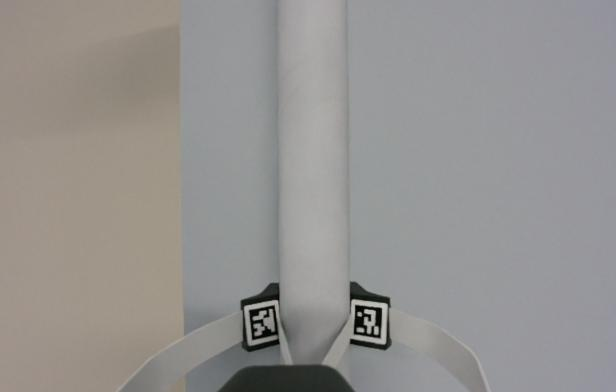

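>>> {"method": "move", "body": {
  "blocking": false,
  "r1": {"base":{"translate_m":-0.113,"strafe_m":-0.241},"joints":{"wrist_yaw_rad":0.93},"pace":"slow","speeds":{"wrist_yaw_rad":0.13},"contact_limits":{"translate_m":0.6}}
}}

>>> {"method": "wait", "body": {
  "seconds": 5
}}

>>> {"method": "wait", "body": {
  "seconds": 0.5,
  "cameras": ["r1_head_camera","r1_wrist_camera"]
}}

Scene clock: 571.83 s.
move: r1 moving
r1.base_odometry: x=-1.465 y=+2.221 heading=-0.214
r1.turned_by_wheels: +0.000
r1.turned_by_imu: -0.033
r1.base_tilt: forward=-1.5 right=+1.2
r1.lidar_m: 0.39 0.45 1.15 2.04 2.07 2.60 2.00 1.98 2.93 2.69 1.51 0.69
r1.base_status: translate_m moving; strafe_m moving
r1.joint_positions: lift_m=+0.800 arm_m=+0.000 wrist_yaw_rad=+0.597 wrist_pitch_rad=+0.002 wrist_roll_rad=+0.000 gripper_m=-0.034
r1.joint_status: wrist_yaw_rad moving
r1.measured_speeds: translate_m=-0.021 strafe_m=-0.045 rotate_rad=+0.003 lift_m=+0.000 arm_m=+0.000 wrist_yaw_rad=+0.153 wrist_pitch_rad=+0.000 wrist_roll_rad=+0.000
r1.motor_effort: lift_m=+24(24) arm_m=-5(5) wheel_0=-2(6) wheel_1=-12(13) wheel_2=+11(12)
r1.servo_current: wrist_yaw_rad=150(163) wrist_pitch_rad=39(39) wrist_roll_rad=46(52) gripper_m=65(72)
r1.contact_limits: translate_m 0.6
r1.hand_pose: x=+0.4587 y=+0.0899 z=+0.9772 quat_wxyz=(+0.956, +0.000, +0.001, +0.294) (m; r1's base frame)
r1.wrist_depth_mm: - - 238 163 246 249 253 / - - 238 163 246 249 252 / - - 240 168 247 250 254 / - - 240 164 247 252 253 / - - 242 169 248 251 255 / - - 239 165 183 253 254 / - - 176 163 249 143 256
r2: as last shown
r2.lidar_m: 0.36 0.37 2.31 2.24 2.39 1.85 1.80 1.94 2.49 2.48 2.63 0.44
r2.motor_effort: lift_m=+16(16) arm_m=-4(4) wheel_0=-6(7) wheel_1=-6(6) wheel_2=+5(5)
r2.servo_current: wrist_yaw_rad=39(52) wrist_pitch_rad=33(46) wrist_roll_rad=46(59) gripper_m=91(91)
r2.wrist_depth_mm: - - - 187 250 1537 1205 / - - - 183 245 1808 1205 / - - - 180 240 809 - / - - 492 176 235 - - / - - 480 174 230 820 - / - - 187 169 181 - - / - - 549 - 222 - -
pictures: none

Scene clock: 575.27 s.
earlier move: r1 done
r1.base_odometry: x=-1.619 y=+2.019 heading=-0.213
r1.turned_by_wheels: +0.001
r1.turned_by_imu: -0.031
r1.base_tilt: forward=-1.5 right=+1.2
r1.lidar_m: 0.49 0.36 1.30 2.22 2.27 2.78 1.84 2.13 2.74 2.49 1.81 0.98
r1.base_status: done
r1.joint_positions: lift_m=+0.800 arm_m=+0.000 wrist_yaw_rad=+0.927 wrist_pitch_rad=+0.002 wrist_roll_rad=+0.000 gripper_m=-0.034
r1.joint_status: all done
r1.measured_speeds: all 0
r1.motor_effort: lift_m=+24(24) arm_m=-5(5) wheel_0=+6(7) wheel_1=-7(18) wheel_2=+10(17)
r1.servo_current: wrist_yaw_rad=39(163) wrist_pitch_rad=39(52) wrist_roll_rad=39(65) gripper_m=65(72)
r1.contact_limits: translate_m 0.6
r1.hand_pose: x=+0.4140 y=+0.1782 z=+0.9772 quat_wxyz=(+0.894, +0.000, +0.001, +0.447) (m; r1's base frame)
r1.wrist_depth_mm: - - 245 163 240 237 236 / - - 246 163 242 238 236 / - - 245 164 241 239 236 / - - 246 164 242 238 236 / - - 247 165 242 240 237 / - - 186 165 242 239 237 / - 1983 247 163 242 238 239
r2.base_odometry: x=+0.004 y=-0.467 heading=-2.016
r2.turned_by_wheels: +0.000
r2.turned_by_imu: +0.000
r2.base_tilt: forward=-0.7 right=+0.1
r2.lidar_m: 0.37 0.36 2.28 2.25 2.38 1.86 1.80 1.97 2.51 2.45 2.69 0.45
r2.base_status: not commanded
r2.joint_positions: lift_m=+0.687 arm_m=+0.000 wrist_yaw_rad=-0.001 wrist_pitch_rad=+0.003 wrist_roll_rad=+1.569 gripper_m=-0.029
r2.joint_status: not commanded
r2.measured_speeds: all 0
r2.motor_effort: lift_m=+16(17) arm_m=-4(4) wheel_0=-6(7) wheel_1=-5(6) wheel_2=+5(5)
r2.servo_current: wrist_yaw_rad=52(65) wrist_pitch_rad=39(46) wrist_roll_rad=46(65) gripper_m=91(98)
r2.hand_pose: x=+0.4592 y=-0.0876 z=+0.8645 quat_wxyz=(+0.708, +0.706, +0.001, -0.001) (m; r2's base frame)
r2.wrist_depth_mm: - - - 187 251 1499 1182 / - - - 183 245 1756 1182 / - - - 180 240 788 - / - - 496 176 236 - - / - - 480 174 230 809 - / - - 187 169 181 - - / - - 544 - 222 - -
wait: 3.43 of 5 s (r1 has come to rest)
pictures: none

Scene clock: 575.77 s.
r1.base_odometry: x=-1.619 y=+2.019 heading=-0.213
r1.turned_by_wheels: +0.000
r1.turned_by_imu: +0.000
r1.base_tilt: forward=-1.5 right=+1.2
r1.lidar_m: 0.48 0.36 1.25 2.24 2.24 2.79 1.83 2.18 2.73 2.48 1.81 0.98
r1.base_status: done
r1.joint_positions: lift_m=+0.800 arm_m=+0.000 wrist_yaw_rad=+0.927 wrist_pitch_rad=+0.002 wrist_roll_rad=+0.000 gripper_m=-0.034
r1.joint_status: all done
r1.measured_speeds: all 0
r1.motor_effort: lift_m=+24(24) arm_m=-5(5) wheel_0=+6(7) wheel_1=-7(18) wheel_2=+10(17)
r1.servo_current: wrist_yaw_rad=52(163) wrist_pitch_rad=39(52) wrist_roll_rad=39(65) gripper_m=65(72)
r1.contact_limits: translate_m 0.6
r1.hand_pose: x=+0.4140 y=+0.1782 z=+0.9772 quat_wxyz=(+0.894, +0.000, +0.001, +0.447) (m; r1's base frame)
r1.wrist_depth_mm: - - 243 163 241 237 235 / - - 245 163 240 237 236 / - - 245 163 240 237 236 / - - 246 164 242 239 236 / - - 246 165 243 239 236 / - - 248 165 241 239 237 / - 1921 247 163 242 238 238
r2.base_odometry: x=+0.004 y=-0.467 heading=-2.016
r2.turned_by_wheels: +0.000
r2.turned_by_imu: +0.000
r2.base_tilt: forward=-0.7 right=+0.1
r2.lidar_m: 0.37 0.35 2.32 2.25 2.36 1.84 1.79 1.96 2.50 2.47 2.66 0.45
r2.base_status: not commanded
r2.joint_positions: lift_m=+0.687 arm_m=+0.000 wrist_yaw_rad=-0.001 wrist_pitch_rad=+0.003 wrist_roll_rad=+1.569 gripper_m=-0.029
r2.joint_status: not commanded
r2.measured_speeds: all 0
r2.motor_effort: lift_m=+16(17) arm_m=-4(4) wheel_0=-6(7) wheel_1=-5(6) wheel_2=+5(5)
r2.servo_current: wrist_yaw_rad=52(65) wrist_pitch_rad=46(46) wrist_roll_rad=59(65) gripper_m=91(98)
r2.hand_pose: x=+0.4592 y=-0.0876 z=+0.8645 quat_wxyz=(+0.708, +0.706, +0.001, -0.001) (m; r2's base frame)
r2.wrist_depth_mm: - - - 187 251 1499 1182 / - - - 183 245 1708 1205 / - - - 180 240 798 - / - - 496 177 236 - - / - - 477 174 231 820 - / - - 187 170 181 - - / - - 554 - 222 - -
wait: 0.50 s; at rest by 0.27 s
pictures: r1_head_camera, r1_wrist_camera
Images, in order (width x height): r1_head_camera 420x560, r1_wrist_camera 616x392.

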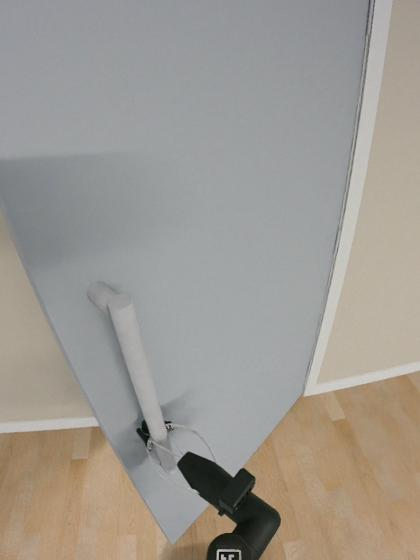

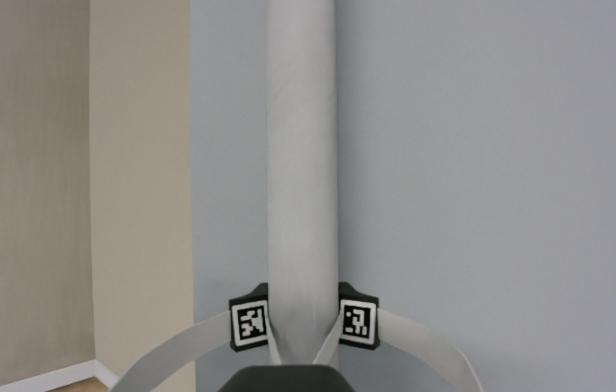

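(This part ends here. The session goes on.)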